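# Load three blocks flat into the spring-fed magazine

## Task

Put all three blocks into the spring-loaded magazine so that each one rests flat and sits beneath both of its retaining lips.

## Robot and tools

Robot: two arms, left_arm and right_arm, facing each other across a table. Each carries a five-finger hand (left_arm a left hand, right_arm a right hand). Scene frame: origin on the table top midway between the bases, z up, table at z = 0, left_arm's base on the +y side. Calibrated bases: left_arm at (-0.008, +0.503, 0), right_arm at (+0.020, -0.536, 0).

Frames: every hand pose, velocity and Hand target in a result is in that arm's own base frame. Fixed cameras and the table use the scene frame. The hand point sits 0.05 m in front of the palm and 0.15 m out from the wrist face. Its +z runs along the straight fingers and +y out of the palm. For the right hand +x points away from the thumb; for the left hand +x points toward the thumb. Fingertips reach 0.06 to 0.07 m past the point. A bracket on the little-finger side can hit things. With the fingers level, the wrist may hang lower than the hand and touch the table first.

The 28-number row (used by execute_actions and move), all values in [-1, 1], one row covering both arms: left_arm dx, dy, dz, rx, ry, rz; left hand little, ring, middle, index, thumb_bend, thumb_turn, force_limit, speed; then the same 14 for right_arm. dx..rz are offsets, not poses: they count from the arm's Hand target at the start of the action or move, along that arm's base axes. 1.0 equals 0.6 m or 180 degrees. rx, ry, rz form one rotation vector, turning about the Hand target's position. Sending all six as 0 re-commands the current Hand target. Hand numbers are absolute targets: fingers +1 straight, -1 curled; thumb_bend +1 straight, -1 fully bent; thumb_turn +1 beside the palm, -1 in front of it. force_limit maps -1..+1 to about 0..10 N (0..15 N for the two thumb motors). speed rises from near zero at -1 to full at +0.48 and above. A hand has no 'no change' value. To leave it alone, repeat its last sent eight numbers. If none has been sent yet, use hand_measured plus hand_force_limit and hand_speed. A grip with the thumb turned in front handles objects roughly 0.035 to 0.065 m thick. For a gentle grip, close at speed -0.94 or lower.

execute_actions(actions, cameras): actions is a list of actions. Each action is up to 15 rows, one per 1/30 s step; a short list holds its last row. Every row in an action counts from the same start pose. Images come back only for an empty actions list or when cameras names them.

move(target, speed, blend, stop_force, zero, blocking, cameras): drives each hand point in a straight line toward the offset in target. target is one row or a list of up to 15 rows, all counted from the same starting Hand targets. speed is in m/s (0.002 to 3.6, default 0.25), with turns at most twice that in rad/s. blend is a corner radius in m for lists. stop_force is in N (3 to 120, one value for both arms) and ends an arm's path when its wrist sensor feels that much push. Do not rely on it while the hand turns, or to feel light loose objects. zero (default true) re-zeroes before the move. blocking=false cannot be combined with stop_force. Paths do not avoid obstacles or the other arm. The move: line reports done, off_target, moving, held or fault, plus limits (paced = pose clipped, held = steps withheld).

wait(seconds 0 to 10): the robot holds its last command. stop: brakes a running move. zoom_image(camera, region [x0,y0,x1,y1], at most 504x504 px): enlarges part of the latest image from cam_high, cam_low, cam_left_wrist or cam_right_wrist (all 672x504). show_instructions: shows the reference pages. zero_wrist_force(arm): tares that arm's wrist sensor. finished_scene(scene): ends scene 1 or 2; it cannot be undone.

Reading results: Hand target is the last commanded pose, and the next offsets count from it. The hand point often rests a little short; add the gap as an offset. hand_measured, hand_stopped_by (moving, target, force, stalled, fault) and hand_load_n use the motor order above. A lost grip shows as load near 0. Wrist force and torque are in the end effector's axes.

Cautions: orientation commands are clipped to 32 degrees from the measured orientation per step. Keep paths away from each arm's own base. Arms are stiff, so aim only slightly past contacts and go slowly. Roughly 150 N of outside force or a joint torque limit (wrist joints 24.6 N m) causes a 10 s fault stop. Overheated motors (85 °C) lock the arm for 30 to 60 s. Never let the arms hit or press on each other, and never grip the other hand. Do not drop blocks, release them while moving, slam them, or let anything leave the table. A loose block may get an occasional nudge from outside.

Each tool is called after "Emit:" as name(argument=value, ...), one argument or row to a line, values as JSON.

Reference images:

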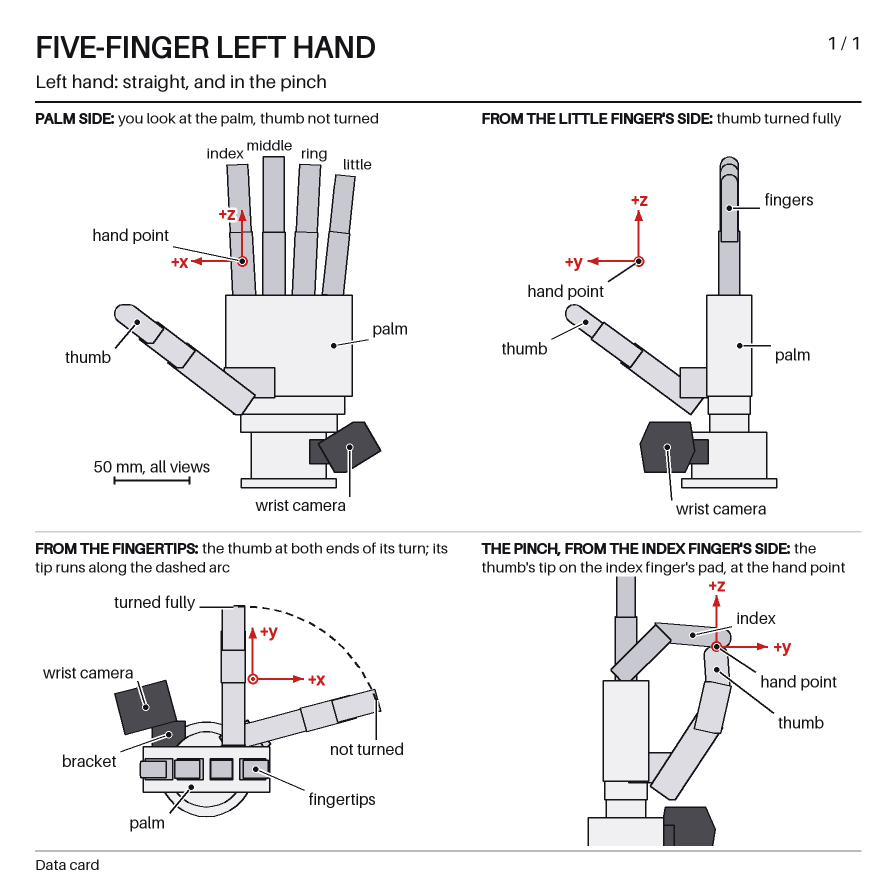

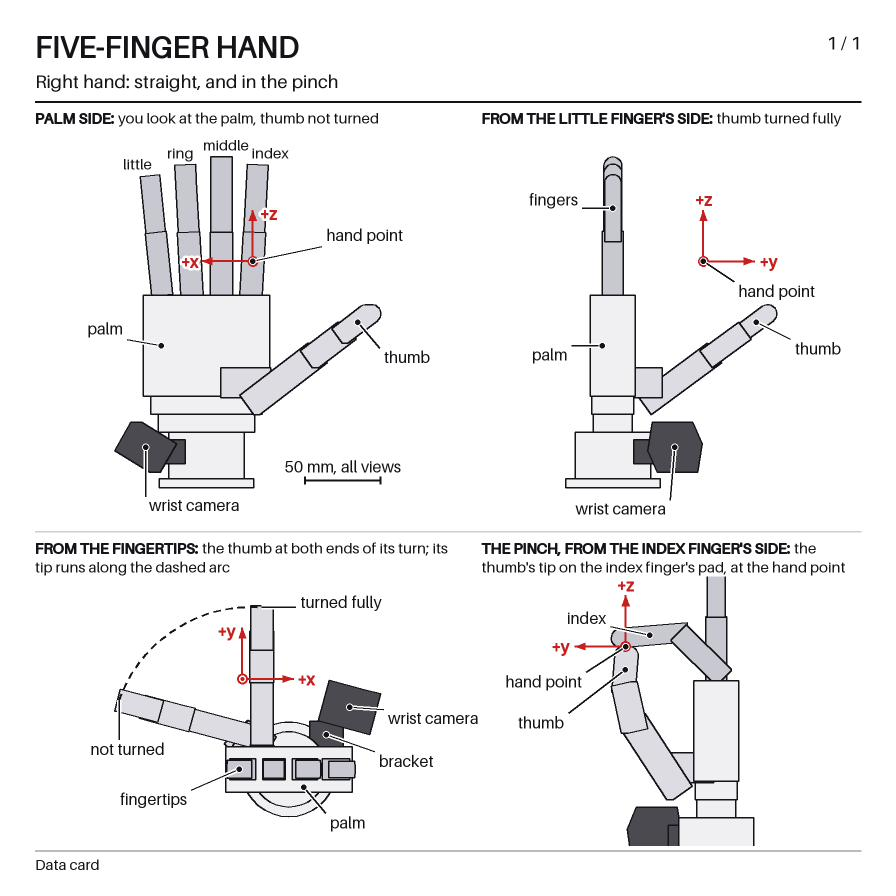

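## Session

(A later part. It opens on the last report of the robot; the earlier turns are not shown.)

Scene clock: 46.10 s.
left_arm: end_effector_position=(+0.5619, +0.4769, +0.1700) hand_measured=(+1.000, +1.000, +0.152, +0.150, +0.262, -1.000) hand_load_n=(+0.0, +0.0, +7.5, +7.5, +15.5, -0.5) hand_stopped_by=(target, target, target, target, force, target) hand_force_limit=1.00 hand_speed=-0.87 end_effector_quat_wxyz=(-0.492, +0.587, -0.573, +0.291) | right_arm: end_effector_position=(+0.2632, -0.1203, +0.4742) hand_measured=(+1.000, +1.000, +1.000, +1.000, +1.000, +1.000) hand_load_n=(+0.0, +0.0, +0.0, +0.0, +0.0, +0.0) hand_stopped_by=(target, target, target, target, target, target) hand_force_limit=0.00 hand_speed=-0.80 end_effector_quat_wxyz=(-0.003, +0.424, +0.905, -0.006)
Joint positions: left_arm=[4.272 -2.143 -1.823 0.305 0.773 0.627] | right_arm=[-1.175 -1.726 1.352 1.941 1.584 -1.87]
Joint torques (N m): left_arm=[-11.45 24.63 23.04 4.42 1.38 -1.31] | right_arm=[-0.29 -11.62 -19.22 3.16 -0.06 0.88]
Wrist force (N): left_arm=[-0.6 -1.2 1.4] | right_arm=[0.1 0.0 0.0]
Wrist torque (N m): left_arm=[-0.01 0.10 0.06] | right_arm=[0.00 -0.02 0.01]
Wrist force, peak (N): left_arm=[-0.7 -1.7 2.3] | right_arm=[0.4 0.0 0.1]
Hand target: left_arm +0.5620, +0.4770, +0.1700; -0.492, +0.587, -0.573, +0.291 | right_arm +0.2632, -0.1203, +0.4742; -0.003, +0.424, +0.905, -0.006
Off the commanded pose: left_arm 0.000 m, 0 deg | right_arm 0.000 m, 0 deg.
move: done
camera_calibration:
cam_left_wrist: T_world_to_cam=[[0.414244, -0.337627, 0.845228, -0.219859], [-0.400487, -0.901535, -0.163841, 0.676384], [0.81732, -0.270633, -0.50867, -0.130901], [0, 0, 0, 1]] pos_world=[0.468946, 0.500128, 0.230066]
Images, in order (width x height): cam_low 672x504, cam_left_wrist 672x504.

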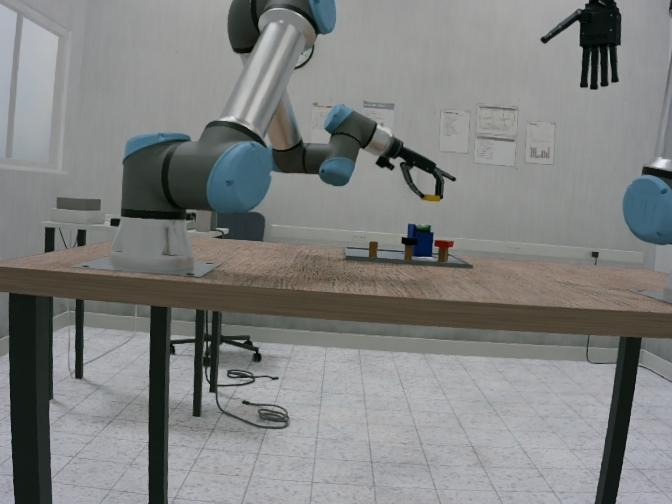

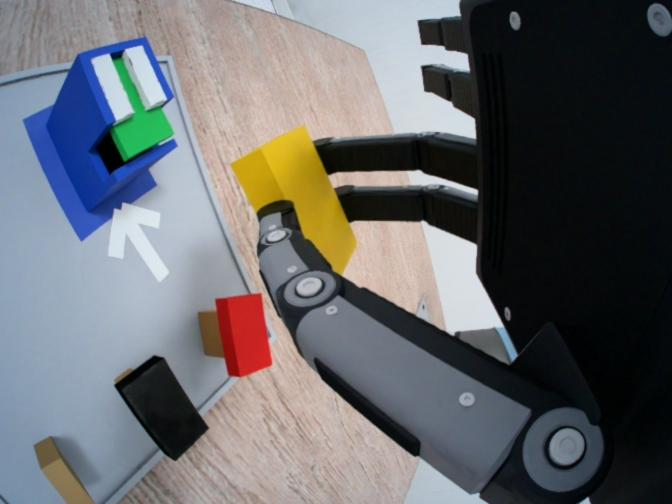

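Emit:
move(
  target=[0.0072,0.0903,-0.0333,-0.192,-0.0304,0.0089,1,1,0.152,0.15,-0.12,-1,1,-0.87,0,0,0,0,0,0,1,1,1,1,1,1,0,-0.8],
  speed=0.15,
  cameras=["cam_left_wrist","cam_low"],
)

Emit:
zoom_image(
  camera="cam_left_wrist",
  region=[100, 0, 390, 290],
)

Emit:
zoom_image(
  camera="cam_low",
  region=[385, 190, 455, 250],
)

Scene clock: 54.23 s.
left_arm: end_effector_position=(+0.5663, +0.5311, +0.1501) hand_measured=(+1.000, +1.000, +0.152, +0.150, +0.262, -1.000) hand_load_n=(+0.0, +0.0, +7.5, +8.0, +15.5, -0.5) hand_stopped_by=(target, target, target, target, force, target) hand_force_limit=1.00 hand_speed=-0.87 end_effector_quat_wxyz=(-0.326, +0.700, -0.429, +0.469) | right_arm: end_effector_position=(+0.2632, -0.1203, +0.4742) hand_measured=(+1.000, +1.000, +1.000, +1.000, +1.000, +1.000) hand_load_n=(+0.0, +0.0, +0.0, +0.0, +0.0, +0.0) hand_stopped_by=(target, target, target, target, target, target) hand_force_limit=0.00 hand_speed=-0.80 end_effector_quat_wxyz=(-0.003, +0.424, +0.905, -0.006)
Joint positions: left_arm=[4.371 -2.335 -1.546 -0.025 0.528 0.278] | right_arm=[-1.175 -1.726 1.352 1.941 1.584 -1.87]
Joint torques (N m): left_arm=[10.21 32.13 23.28 0.47 -3.31 -1] | right_arm=[-0.12 -12.55 -18.86 3.34 -0.04 1.08]
Wrist force (N): left_arm=[0.1 -0.5 1.8] | right_arm=[0.0 0.0 0.1]
Wrist torque (N m): left_arm=[0.06 0.15 0.07] | right_arm=[-0.01 0.00 0.00]
Wrist force, peak (N): left_arm=[-0.1 -1.6 2.0] | right_arm=[0.4 -0.2 0.1]
Hand target: left_arm +0.5663, +0.5312, +0.1500; -0.326, +0.700, -0.429, +0.469 | right_arm +0.2632, -0.1203, +0.4742; -0.003, +0.424, +0.905, -0.006
Off the commanded pose: left_arm 0.000 m, 0 deg | right_arm 0.000 m, 0 deg.
move: done
camera_calibration:
cam_left_wrist: T_world_to_cam=[[0.329127, 0.221563, 0.917924, -0.446188], [-0.38356, -0.85691, 0.344364, 0.614149], [0.862877, -0.465418, -0.19705, -0.0991246], [0, 0, 0, 1]] pos_world=[0.467948, 0.578995, 0.178543]
Images, in order (width x height): cam_low 672x504, cam_left_wrist 672x504.

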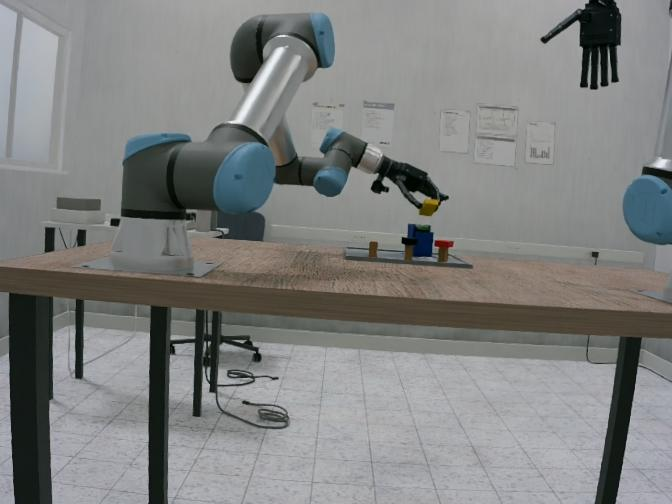

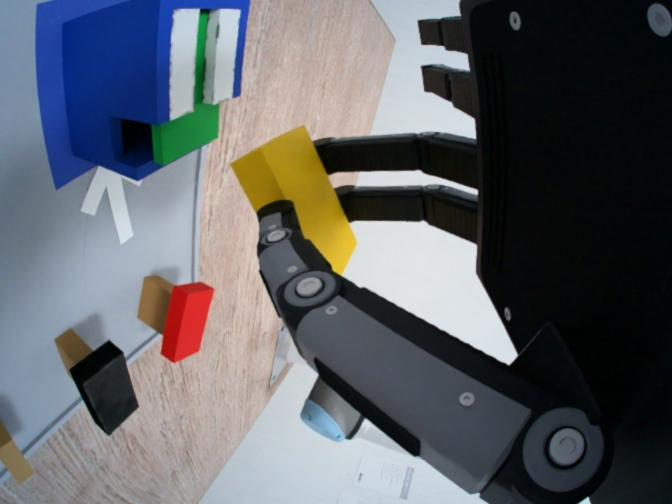

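Scaled by 1.738 from the camera's 672x504 image, which has a finer 960x720 frame.

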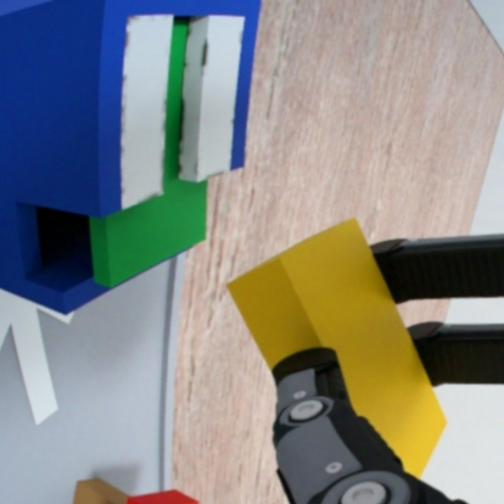

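Scaled by 7.200 from the camera's 672x504 image, which has a finer 960x720 frame.

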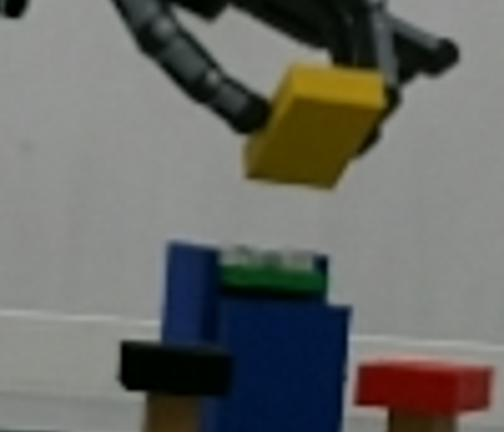

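Emit:
zoom_image(
  camera="cam_low",
  region=[405, 195, 440, 230],
)

Emit:
zoom_image(
  camera="cam_low",
  region=[405, 220, 440, 255],
)

Emit:
zoom_image(
  camera="cam_left_wrist",
  region=[130, 0, 260, 130],
)

Scaled by 14.400 from the camera's 672x504 image, which has a finer 960x720 frame.

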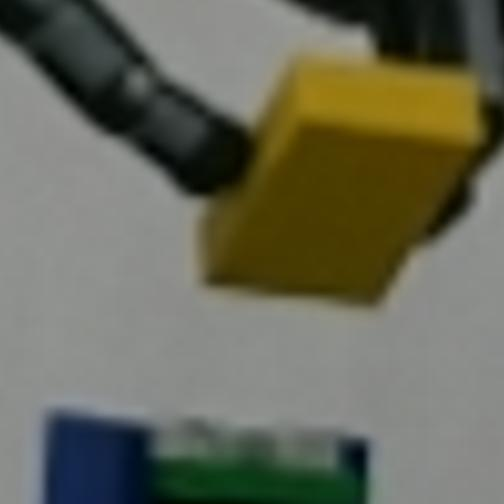

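Scaled by 14.400 from the camera's 672x504 image, which has a finer 960x720 frame.

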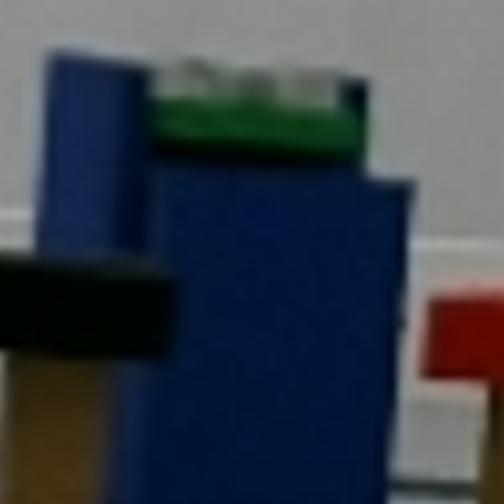

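Scaled by 3.877 from the camera's 672x504 image, which has a finer 960x720 frame.

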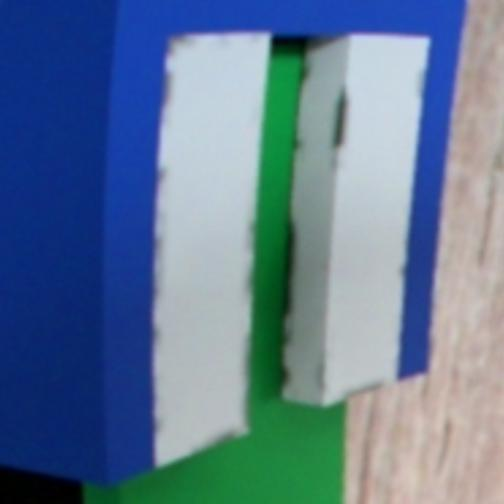

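Emit:
move(
  target=[0,0,-0.0525,0,0,0,1,1,0.152,0.15,-0.12,-1,1,-0.87,0,0,0,0,0,0,1,1,1,1,1,1,0,-0.8],
  speed=0.08,
  cameras=["cam_left_wrist","cam_low"],
)

Emit:
zoom_image(
  camera="cam_left_wrist",
  region=[190, 50, 350, 210],
)

Emit:
zoom_image(
  camera="cam_low",
  region=[405, 205, 440, 240],
)

Scene clock: 61.20 s.
left_arm: end_effector_position=(+0.5662, +0.5311, +0.1187) hand_measured=(+1.000, +1.000, +0.152, +0.150, +0.262, -1.000) hand_load_n=(+0.0, +0.0, +7.5, +7.5, +15.0, -1.0) hand_stopped_by=(target, target, target, target, force, target) hand_force_limit=1.00 hand_speed=-0.87 end_effector_quat_wxyz=(-0.326, +0.700, -0.429, +0.469) | right_arm: end_effector_position=(+0.2632, -0.1203, +0.4742) hand_measured=(+1.000, +1.000, +1.000, +1.000, +1.000, +1.000) hand_load_n=(+0.0, +0.0, +0.0, +0.0, +0.0, +0.0) hand_stopped_by=(target, target, target, target, target, target) hand_force_limit=0.00 hand_speed=-0.80 end_effector_quat_wxyz=(-0.003, +0.424, +0.905, -0.006)
Joint positions: left_arm=[4.371 -2.386 -1.551 0.031 0.528 0.277] | right_arm=[-1.175 -1.726 1.352 1.941 1.584 -1.87]
Joint torques (N m): left_arm=[6.65 31.86 22.27 4.08 -2.05 -1.36] | right_arm=[-0.23 -12.56 -18.98 3.42 0.03 1.11]
Wrist force (N): left_arm=[1.2 -3.1 0.4] | right_arm=[0.2 0.1 0.0]
Wrist torque (N m): left_arm=[0.02 0.20 0.10] | right_arm=[0.02 -0.03 0.01]
Wrist force, peak (N): left_arm=[1.3 -3.3 0.4] | right_arm=[0.3 0.1 -0.1]
Hand target: left_arm +0.5663, +0.5312, +0.1185; -0.326, +0.700, -0.429, +0.469 | right_arm +0.2632, -0.1203, +0.4742; -0.003, +0.424, +0.905, -0.006
Off the commanded pose: left_arm 0.000 m, 0 deg | right_arm 0.000 m, 0 deg.
move: done
camera_calibration:
cam_left_wrist: T_world_to_cam=[[0.329081, 0.222214, 0.917783, -0.417692], [-0.383636, -0.856634, 0.344966, 0.624798], [0.862861, -0.465617, -0.196652, -0.105113], [0, 0, 0, 1]] pos_world=[0.467848, 0.579098, 0.147146]
Images, in order (width x height): cam_low 672x504, cam_left_wrist 672x504.

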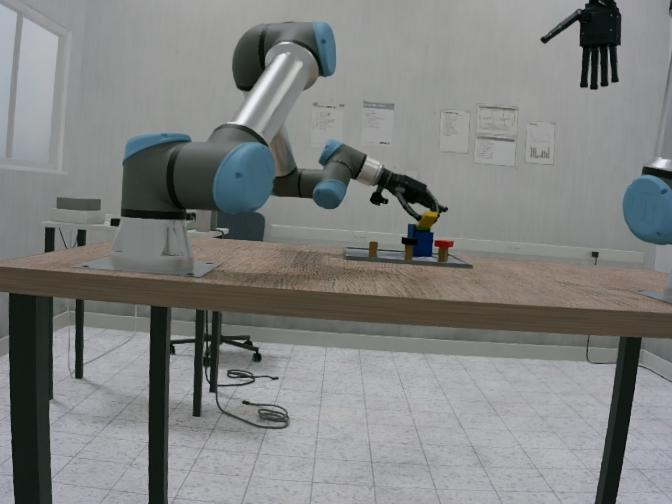

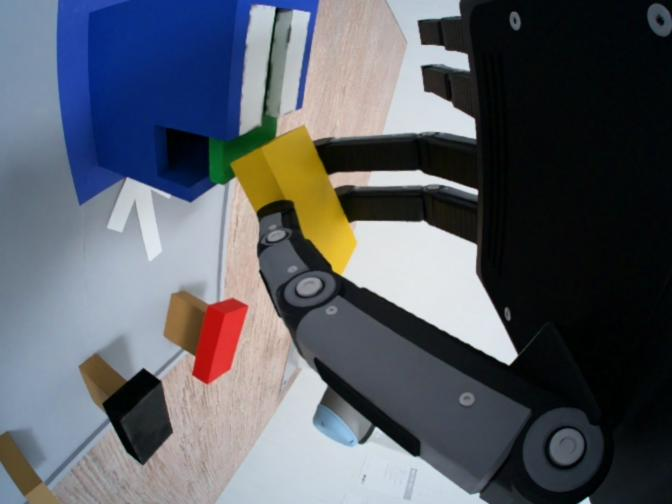

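Scaled by 3.150 from the camera's 672x504 image, which has a finer 960x720 frame.

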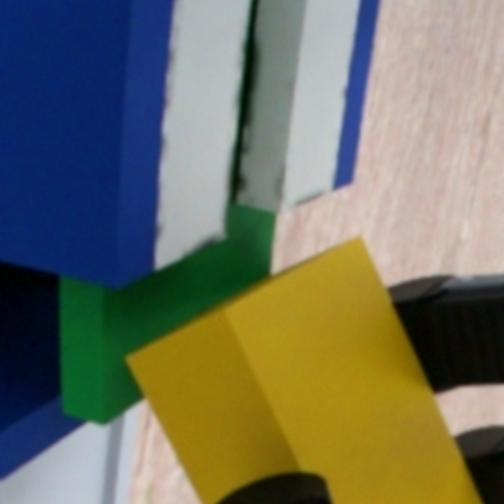

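Scaled by 14.400 from the camera's 672x504 image, which has a finer 960x720 frame.

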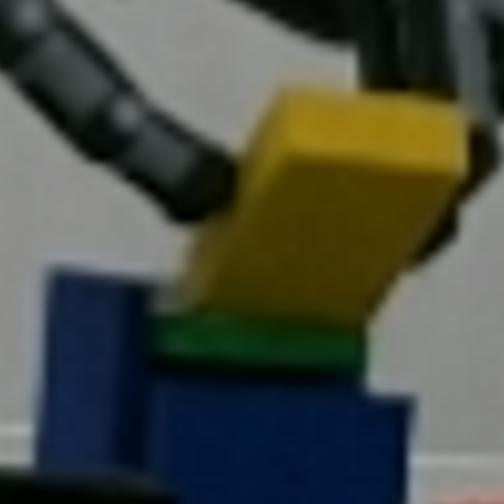

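Emit:
move(
  target=[
    [0,0,0.0083,0,0,0,1,1,0.152,0.15,-0.12,-1,1,-0.87,0,0,0,0,0,0,1,1,1,1,1,1,0,-0.8],
    [-0.0077,0.0075,0.0083,0,0,0,1,1,0.152,0.15,-0.12,-1,1,-0.87,0,0,0,0,0,0,1,1,1,1,1,1,0,-0.8],
  ],
  speed=0.05,
  cameras=["cam_left_wrist","cam_low"],
)

Emit:
zoom_image(
  camera="cam_left_wrist",
  region=[190, 50, 350, 210],
)

Emit:
zoom_image(
  camera="cam_low",
  region=[405, 205, 440, 240],
)

Scene clock: 66.83 s.
left_arm: end_effector_position=(+0.5618, +0.5355, +0.1235) hand_measured=(+1.000, +1.000, +0.152, +0.150, +0.262, -1.000) hand_load_n=(+0.5, +0.0, +7.0, +7.5, +15.0, -1.0) hand_stopped_by=(target, target, target, target, force, target) hand_force_limit=1.00 hand_speed=-0.87 end_effector_quat_wxyz=(-0.326, +0.700, -0.429, +0.469) | right_arm: end_effector_position=(+0.2632, -0.1203, +0.4742) hand_measured=(+1.000, +1.000, +1.000, +1.000, +1.000, +1.000) hand_load_n=(+0.0, +0.0, +0.0, +0.0, +0.0, +0.0) hand_stopped_by=(target, target, target, target, target, target) hand_force_limit=0.00 hand_speed=-0.80 end_effector_quat_wxyz=(-0.003, +0.424, +0.905, -0.006)
Joint positions: left_arm=[4.38 -2.378 -1.547 0.01 0.522 0.289] | right_arm=[-1.175 -1.726 1.352 1.941 1.584 -1.87]
Joint torques (N m): left_arm=[11.45 54.91 22.49 0.48 -2.86 1.47] | right_arm=[-0.23 -12.92 -19.22 3.46 0.02 1.2]
Wrist force (N): left_arm=[0.1 -0.8 1.5] | right_arm=[0.1 0.1 -0.1]
Wrist torque (N m): left_arm=[0.03 0.15 -0.05] | right_arm=[0.03 -0.01 0.01]
Wrist force, peak (N): left_arm=[1.7 -3.4 0.5] | right_arm=[0.2 0.3 0.2]
Hand target: left_arm +0.5617, +0.5357, +0.1235; -0.326, +0.700, -0.429, +0.469 | right_arm +0.2632, -0.1203, +0.4742; -0.003, +0.424, +0.905, -0.006
Off the commanded pose: left_arm 0.000 m, 0 deg | right_arm 0.000 m, 0 deg.
move: done
camera_calibration:
cam_left_wrist: T_world_to_cam=[[0.329036, 0.222117, 0.917823, -0.421555], [-0.383673, -0.85666, 0.34486, 0.625271], [0.862862, -0.465616, -0.196651, -0.0983247], [0, 0, 0, 1]] pos_world=[0.463447, 0.583498, 0.151946]
Images, in order (width x height): cam_low 672x504, cam_left_wrist 672x504.

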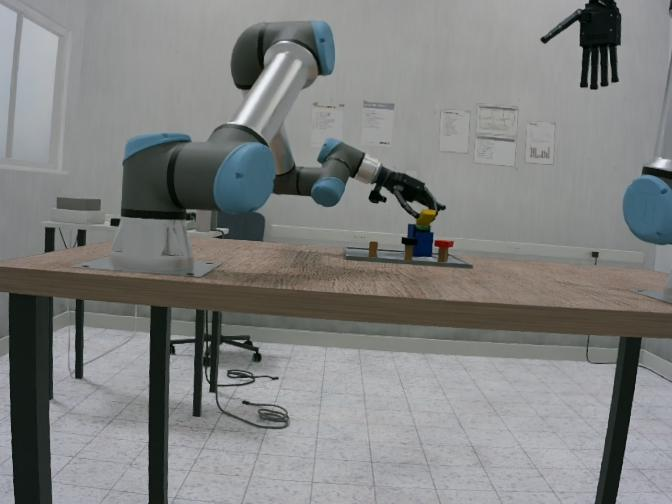

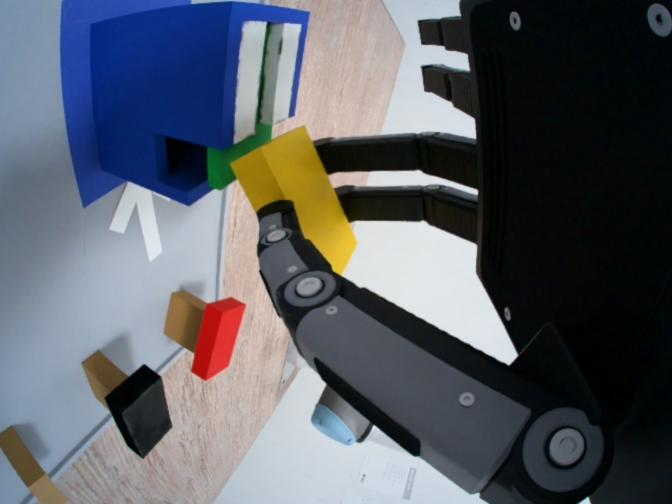

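Scaled by 3.150 from the camera's 672x504 image, which has a finer 960x720 frame.

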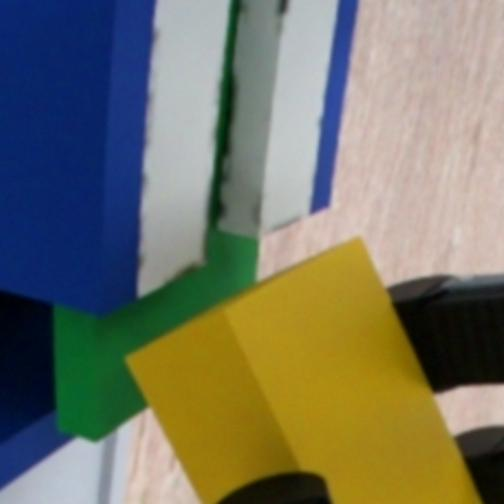

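Scaled by 14.400 from the camera's 672x504 image, which has a finer 960x720 frame.

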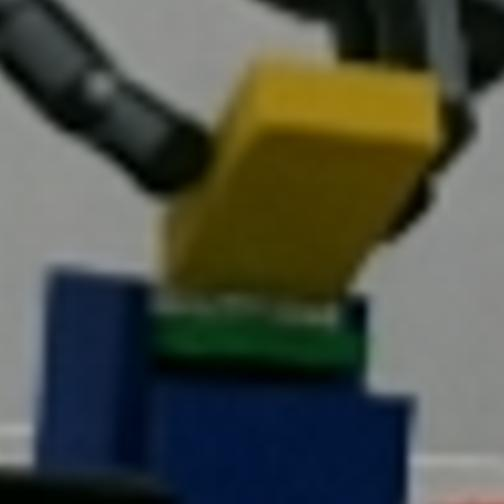

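Emit:
move(
  target=[
    [0.0016,0.0003,0,0,0,0,1,1,0.152,0.15,-0.12,-1,1,-0.87,0,0,0,0,0,0,1,1,1,1,1,1,0,-0.8],
    [0.0016,0.0003,-0.0265,0,0,0,1,1,0.152,0.15,-0.12,-1,1,-0.87,0,0,0,0,0,0,1,1,1,1,1,1,0,-0.8],
  ],
  speed=[0.02,0.014],
  stop_force=8,
  cameras=["cam_left_wrist","cam_low"],
)

Emit:
zoom_image(
  camera="cam_left_wrist",
  region=[190, 50, 350, 210],
)

Emit:
zoom_image(
  camera="cam_low",
  region=[405, 205, 440, 240],
)

Scene clock: 70.30 s.
left_arm: end_effector_position=(+0.5627, +0.5358, +0.1140) hand_measured=(+1.000, +1.000, +0.152, +0.150, +0.262, -1.000) hand_load_n=(+0.0, +0.0, +8.0, +7.0, +15.0, +1.0) hand_stopped_by=(target, target, target, target, force, target) hand_force_limit=1.00 hand_speed=-0.87 end_effector_quat_wxyz=(-0.326, +0.700, -0.429, +0.469) | right_arm: end_effector_position=(+0.2632, -0.1203, +0.4742) hand_measured=(+1.000, +1.000, +1.000, +1.000, +1.000, +1.000) hand_load_n=(+0.0, +0.0, +0.0, +0.0, +0.0, +0.0) hand_stopped_by=(target, target, target, target, target, target) hand_force_limit=0.00 hand_speed=-0.80 end_effector_quat_wxyz=(-0.003, +0.424, +0.905, -0.006)
Joint positions: left_arm=[4.379 -2.396 -1.545 0.026 0.522 0.288] | right_arm=[-1.175 -1.726 1.352 1.941 1.584 -1.87]
Joint torques (N m): left_arm=[-0.65 52.96 23.21 -0.18 0.72 0.06] | right_arm=[-0.77 -13.01 -18.65 3.52 -0.11 1.18]
Wrist force (N): left_arm=[2.1 -3.6 0.3] | right_arm=[0.1 0.1 0.1]
Wrist torque (N m): left_arm=[-0.01 0.21 0.13] | right_arm=[0.01 -0.01 0.01]
Wrist force, peak (N): left_arm=[7.8 -5.7 -1.3] | right_arm=[0.3 0.1 0.2]
Hand target: left_arm +0.5627, +0.5358, +0.1140; -0.326, +0.700, -0.429, +0.469 (not the last commanded pose) | right_arm +0.2632, -0.1203, +0.4742; -0.003, +0.424, +0.905, -0.006
Off the commanded pose: left_arm 0.006 m, 0 deg | right_arm 0.000 m, 0 deg.
move: contact (left_arm); path passed 1 of 2 targets
camera_calibration:
cam_left_wrist: T_world_to_cam=[[0.329027, 0.222023, 0.917849, -0.413018], [-0.383737, -0.856662, 0.344783, 0.629188], [0.862837, -0.465656, -0.196667, -0.100726], [0, 0, 0, 1]] pos_world=[0.464247, 0.583797, 0.142346]
Images, in order (width x height): cam_low 672x504, cam_left_wrist 672x504.

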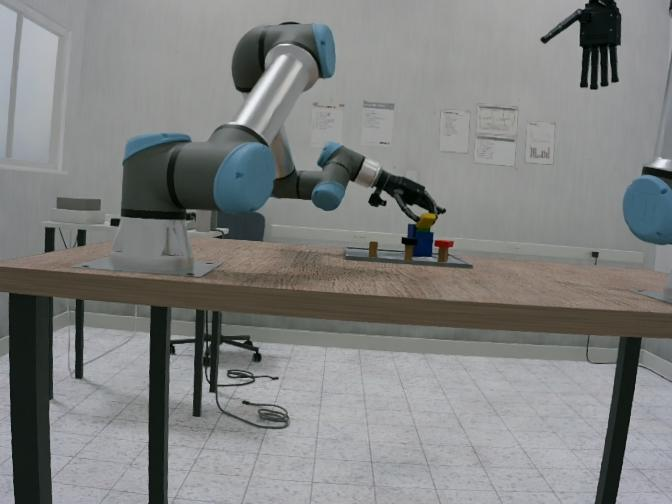

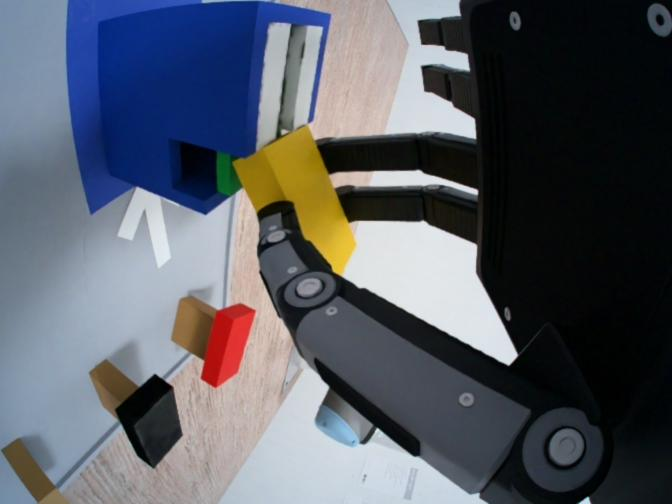

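Scaled by 3.150 from the camera's 672x504 image, which has a finer 960x720 frame.

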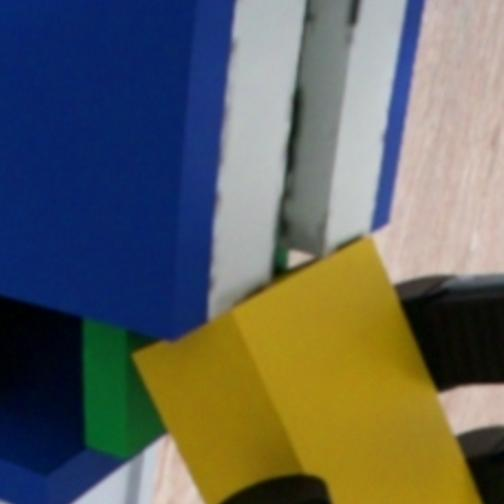

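Scaled by 14.400 from the camera's 672x504 image, which has a finer 960x720 frame.

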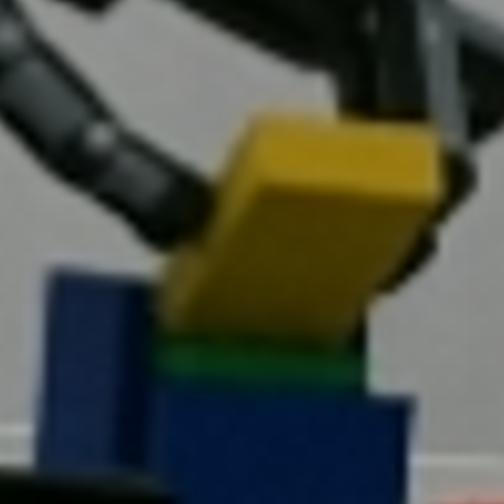

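Emit:
move(
  target=[
    [0.0005,-0.003,0.0015,0,0,0,1,1,0.152,0.15,-0.12,-1,1,-0.87,0,0,0,0,0,0,1,1,1,1,1,1,0,-0.8],
    [0.0005,-0.003,-0.0107,0,0,0,1,1,0.152,0.15,-0.12,-1,1,-0.87,0,0,0,0,0,0,1,1,1,1,1,1,0,-0.8],
  ],
  speed=[0.02,0.012],
  stop_force=8,
  cameras=["cam_left_wrist","cam_low"],
)

Emit:
zoom_image(
  camera="cam_left_wrist",
  region=[190, 50, 350, 210],
)

Emit:
zoom_image(
  camera="cam_low",
  region=[405, 205, 440, 240],
)

Scene clock: 73.23 s.
left_arm: end_effector_position=(+0.5630, +0.5340, +0.1076) hand_measured=(+1.000, +1.000, +0.154, +0.150, +0.262, -1.000) hand_load_n=(+0.0, +0.0, +9.0, +7.0, +15.0, +0.5) hand_stopped_by=(target, target, target, target, force, target) hand_force_limit=1.00 hand_speed=-0.87 end_effector_quat_wxyz=(-0.326, +0.700, -0.429, +0.469) | right_arm: end_effector_position=(+0.2632, -0.1203, +0.4742) hand_measured=(+1.000, +1.000, +1.000, +1.000, +1.000, +1.000) hand_load_n=(+0.0, +0.0, +0.0, +0.0, +0.0, +0.0) hand_stopped_by=(target, target, target, target, target, target) hand_force_limit=0.00 hand_speed=-0.80 end_effector_quat_wxyz=(-0.003, +0.424, +0.905, -0.006)
Joint positions: left_arm=[4.378 -2.405 -1.55 0.042 0.523 0.286] | right_arm=[-1.175 -1.726 1.352 1.941 1.584 -1.87]
Joint torques (N m): left_arm=[-10.39 31.04 7.19 3.61 1.49 -1.45] | right_arm=[-0.3 -12.96 -18.58 3.54 -0.06 1.13]
Wrist force (N): left_arm=[0.7 -5.0 0.0] | right_arm=[0.1 -0.1 0.1]
Wrist torque (N m): left_arm=[0.03 0.12 0.21] | right_arm=[-0.01 -0.02 0.00]
Wrist force, peak (N): left_arm=[0.7 -5.0 0.4] | right_arm=[0.3 0.0 0.2]
Hand target: left_arm +0.5630, +0.5340, +0.1076; -0.326, +0.700, -0.429, +0.469 | right_arm +0.2632, -0.1203, +0.4742; -0.003, +0.424, +0.905, -0.006
Off the commanded pose: left_arm 0.000 m, 0 deg | right_arm 0.000 m, 0 deg.
move: done
camera_calibration:
cam_left_wrist: T_world_to_cam=[[0.329027, 0.222023, 0.917849, -0.406843], [-0.383737, -0.856662, 0.344783, 0.629967], [0.862837, -0.465656, -0.196667, -0.103081], [0, 0, 0, 1]] pos_world=[0.464547, 0.581997, 0.135946]
Images, in order (width x height): cam_low 672x504, cam_left_wrist 672x504.

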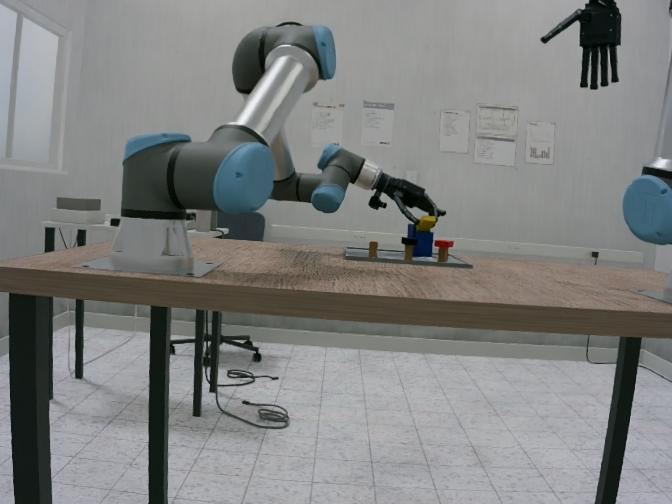

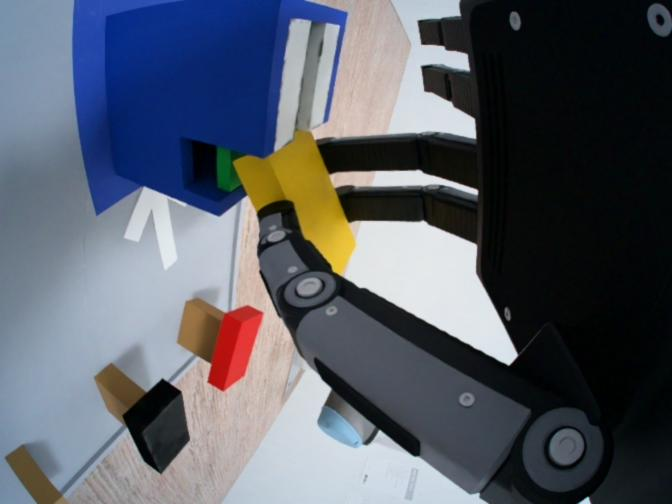

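Scaled by 3.150 from the camera's 672x504 image, which has a finer 960x720 frame.

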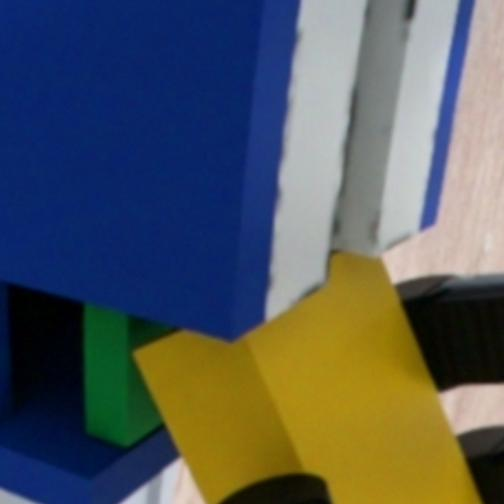

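Scaled by 14.400 from the camera's 672x504 image, which has a finer 960x720 frame.

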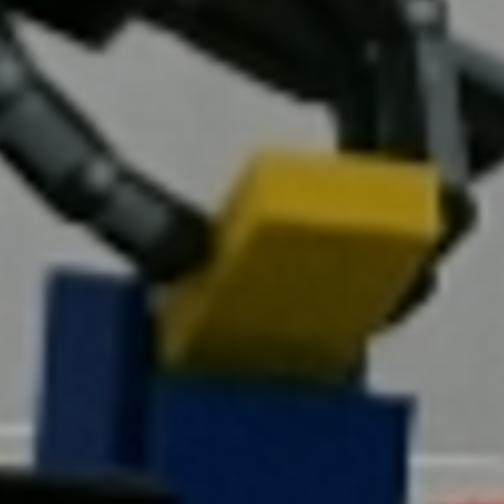

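Emit:
move(
  target=[-0.0012,0.0071,0,0,0,0,1,1,0.152,0.15,-0.12,-1,1,-0.87,0,0,0,0,0,0,1,1,1,1,1,1,0,-0.8],
  speed=0.007,
  stop_force=7,
  cameras=["cam_left_wrist","cam_low"],
)

Emit:
zoom_image(
  camera="cam_left_wrist",
  region=[190, 50, 350, 210],
)

Emit:
zoom_image(
  camera="cam_low",
  region=[405, 205, 440, 240],
)

Scene clock: 75.40 s.
left_arm: end_effector_position=(+0.5628, +0.5352, +0.1075) hand_measured=(+1.000, +1.000, +0.154, +0.150, +0.262, -1.000) hand_load_n=(+0.0, +0.0, +7.5, +7.5, +16.0, +3.0) hand_stopped_by=(target, target, target, target, force, target) hand_force_limit=1.00 hand_speed=-0.87 end_effector_quat_wxyz=(-0.326, +0.700, -0.429, +0.469) | right_arm: end_effector_position=(+0.2632, -0.1203, +0.4742) hand_measured=(+1.000, +1.000, +1.000, +1.000, +1.000, +1.000) hand_load_n=(+0.0, +0.0, +0.0, +0.0, +0.0, +0.0) hand_stopped_by=(target, target, target, target, target, target) hand_force_limit=0.00 hand_speed=-0.80 end_effector_quat_wxyz=(-0.003, +0.424, +0.905, -0.006)
Joint positions: left_arm=[4.378 -2.406 -1.547 0.039 0.523 0.287] | right_arm=[-1.175 -1.726 1.352 1.941 1.584 -1.87]
Joint torques (N m): left_arm=[-6.38 52 8.41 4.19 2.25 -0.96] | right_arm=[0.06 -13.08 -18.86 3.62 -0.07 1.14]
Wrist force (N): left_arm=[6.3 -2.5 2.2] | right_arm=[0.0 0.1 -0.1]
Wrist torque (N m): left_arm=[0.15 0.24 -0.10] | right_arm=[0.01 0.00 0.00]
Wrist force, peak (N): left_arm=[9.1 -2.8 3.2] | right_arm=[0.3 0.0 0.1]
Hand target: left_arm +0.5628, +0.5352, +0.1075; -0.326, +0.700, -0.429, +0.469 (not the last commanded pose) | right_arm +0.2632, -0.1203, +0.4742; -0.003, +0.424, +0.905, -0.006
Off the commanded pose: left_arm 0.003 m, 0 deg | right_arm 0.000 m, 0 deg.
move: contact (left_arm)
camera_calibration:
cam_left_wrist: T_world_to_cam=[[0.329085, 0.222043, 0.917824, -0.407112], [-0.383868, -0.856572, 0.344861, 0.630955], [0.862756, -0.465812, -0.19665, -0.10231], [0, 0, 0, 1]] pos_world=[0.464446, 0.583198, 0.135946]
Images, in order (width x height): cam_low 672x504, cam_left_wrist 672x504.

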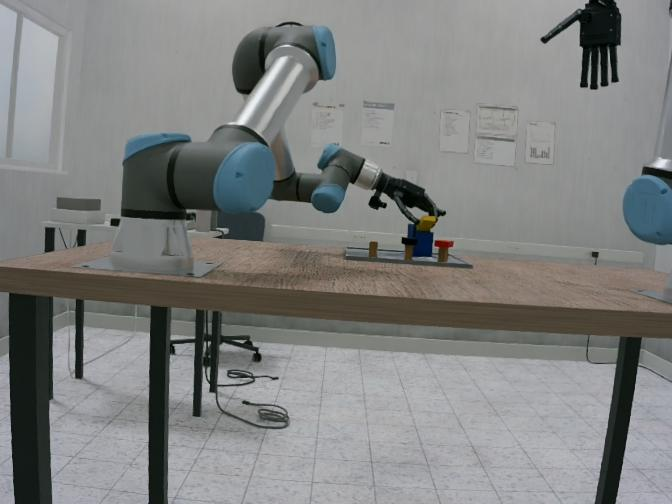

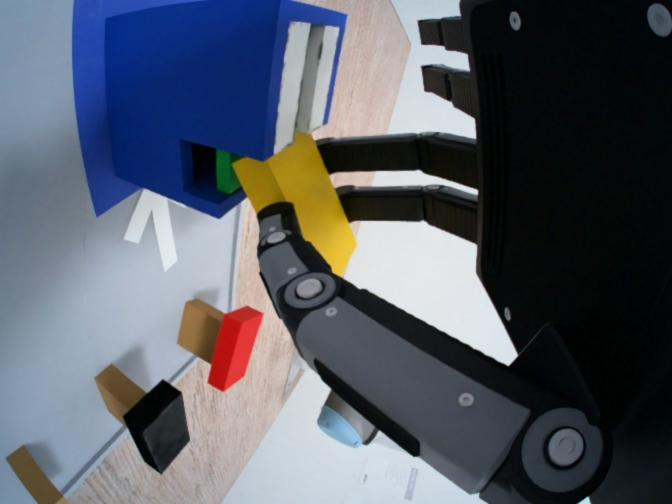

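Scaled by 3.150 from the camera's 672x504 image, which has a finer 960x720 frame.

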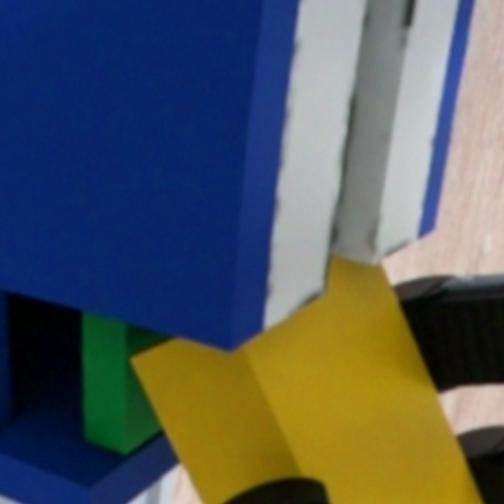

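Scaled by 14.400 from the camera's 672x504 image, which has a finer 960x720 frame.

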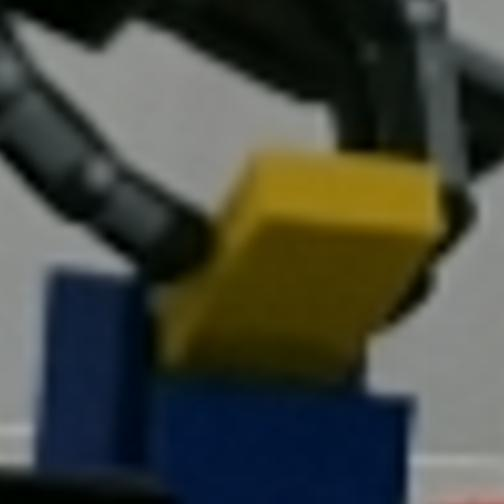

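Emit:
move(
  target=[
    [0.0004,-0.0022,0,0,0,0,1,1,0.152,0.15,-0.12,-1,1,-0.87,0,0,0,0,0,0,1,1,1,1,1,1,0,-0.8],
    [0.0004,-0.0022,-0.0038,0,0,0,1,1,0.152,0.15,-0.12,-1,1,-0.87,0,0,0,0,0,0,1,1,1,1,1,1,0,-0.8],
  ],
  speed=[0.02,0.012],
)

Emit:
move(
  target=[-0.0013,0.0075,0,0,0,0,1,1,0.152,0.15,-0.12,-1,1,-0.87,0,0,0,0,0,0,1,1,1,1,1,1,0,-0.8],
  speed=0.007,
  stop_force=7,
  cameras=["cam_left_wrist","cam_low"],
)

Emit:
zoom_image(
  camera="cam_left_wrist",
  region=[190, 50, 350, 210],
)

Emit:
zoom_image(
  camera="cam_low",
  region=[405, 205, 440, 240],
)

Scene clock: 84.27 s.
left_arm: end_effector_position=(+0.5631, +0.5339, +0.1055) hand_measured=(+1.000, +1.000, +0.154, +0.150, +0.262, -1.000) hand_load_n=(+0.0, +0.0, +9.0, +6.5, +14.5, +0.5) hand_stopped_by=(target, target, target, target, force, target) hand_force_limit=1.00 hand_speed=-0.87 end_effector_quat_wxyz=(-0.326, +0.700, -0.429, +0.469) | right_arm: end_effector_position=(+0.2632, -0.1203, +0.4742) hand_measured=(+1.000, +1.000, +1.000, +1.000, +1.000, +1.000) hand_load_n=(+0.0, +0.0, +0.0, +0.0, +0.0, +0.0) hand_stopped_by=(target, target, target, target, target, target) hand_force_limit=0.00 hand_speed=-0.80 end_effector_quat_wxyz=(-0.003, +0.424, +0.905, -0.006)
Joint positions: left_arm=[4.377 -2.408 -1.55 0.045 0.523 0.286] | right_arm=[-1.175 -1.726 1.352 1.941 1.584 -1.87]
Joint torques (N m): left_arm=[-10.57 31.18 5.43 3.5 1.49 -1.36] | right_arm=[0.08 -12.94 -19.11 3.64 0.02 1.24]
Wrist force (N): left_arm=[0.6 -5.3 0.2] | right_arm=[0.0 0.0 0.1]
Wrist torque (N m): left_arm=[0.02 0.17 0.21] | right_arm=[0.00 -0.01 0.01]
Wrist force, peak (N): left_arm=[6.6 -2.9 2.2] | right_arm=[0.2 0.0 0.3]
Hand target: left_arm +0.5631, +0.5339, +0.1053; -0.326, +0.700, -0.429, +0.469 | right_arm +0.2632, -0.1203, +0.4742; -0.003, +0.424, +0.905, -0.006
Off the commanded pose: left_arm 0.000 m, 0 deg | right_arm 0.000 m, 0 deg.
move: done

Scene clock: 85.87 s.
left_arm: end_effector_position=(+0.5623, +0.5384, +0.1053) hand_measured=(+1.000, +1.000, +0.154, +0.150, +0.262, -1.000) hand_load_n=(+0.0, +0.0, +7.0, +6.0, +17.5, +3.0) hand_stopped_by=(target, target, target, target, force, target) hand_force_limit=1.00 hand_speed=-0.87 end_effector_quat_wxyz=(-0.326, +0.700, -0.429, +0.469) | right_arm: end_effector_position=(+0.2632, -0.1203, +0.4742) hand_measured=(+1.000, +1.000, +1.000, +1.000, +1.000, +1.000) hand_load_n=(+0.0, +0.0, +0.0, +0.0, +0.0, +0.0) hand_stopped_by=(target, target, target, target, target, target) hand_force_limit=0.00 hand_speed=-0.80 end_effector_quat_wxyz=(-0.003, +0.424, +0.905, -0.006)
Joint positions: left_arm=[4.381 -2.413 -1.539 0.035 0.521 0.291] | right_arm=[-1.175 -1.726 1.352 1.941 1.584 -1.87]
Joint torques (N m): left_arm=[14.49 31.6 23.55 0.41 -1.84 1.82] | right_arm=[-0.07 -13.31 -18.94 3.76 -0.06 1.06]
Wrist force (N): left_arm=[4.7 1.0 2.1] | right_arm=[-0.1 0.1 0.1]
Wrist torque (N m): left_arm=[0.19 0.26 -0.19] | right_arm=[0.01 0.00 0.00]
Wrist force, peak (N): left_arm=[0.2 -5.4 0.3] | right_arm=[0.3 0.2 0.2]
Hand target: left_arm +0.5623, +0.5384, +0.1053; -0.326, +0.700, -0.429, +0.469 | right_arm +0.2632, -0.1203, +0.4742; -0.003, +0.424, +0.905, -0.006
Off the commanded pose: left_arm 0.000 m, 0 deg | right_arm 0.000 m, 0 deg.
move: done
camera_calibration:
cam_left_wrist: T_world_to_cam=[[0.329085, 0.222043, 0.917824, -0.405524], [-0.383868, -0.856572, 0.344861, 0.634211], [0.862756, -0.465812, -0.19665, -0.100887], [0, 0, 0, 1]] pos_world=[0.463946, 0.586298, 0.133646]
Images, in order (width x height): cam_low 672x504, cam_left_wrist 672x504.

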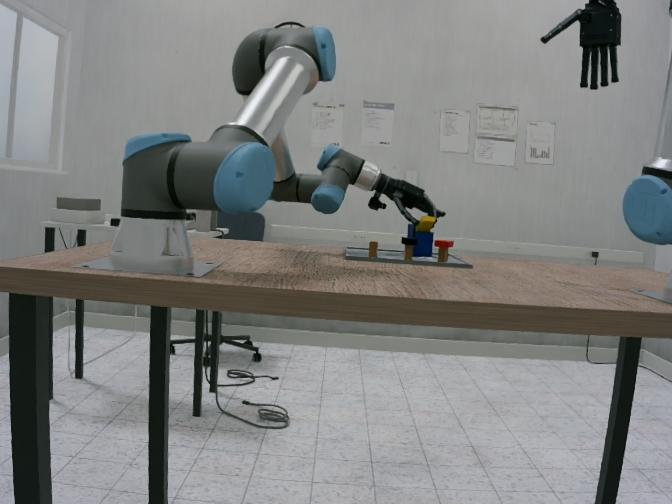

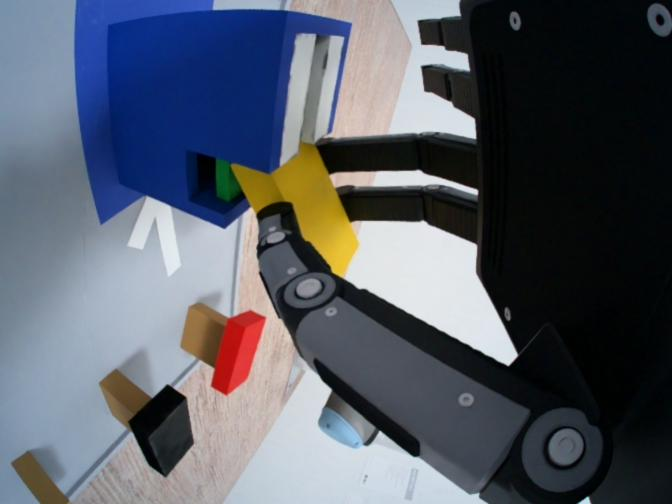

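Scaled by 3.150 from the camera's 672x504 image, which has a finer 960x720 frame.

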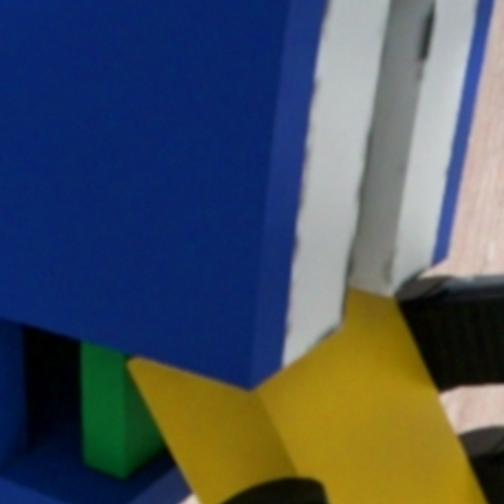

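Scaled by 14.400 from the camera's 672x504 image, which has a finer 960x720 frame.

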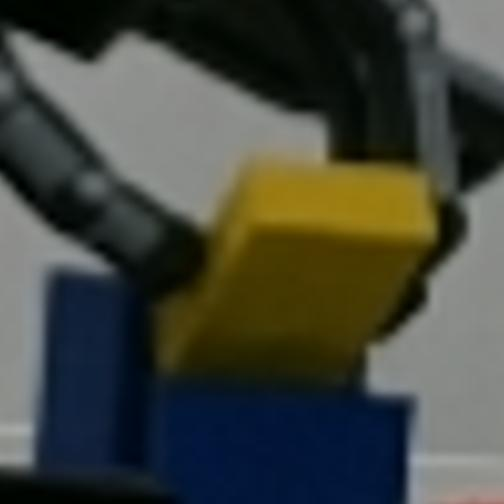

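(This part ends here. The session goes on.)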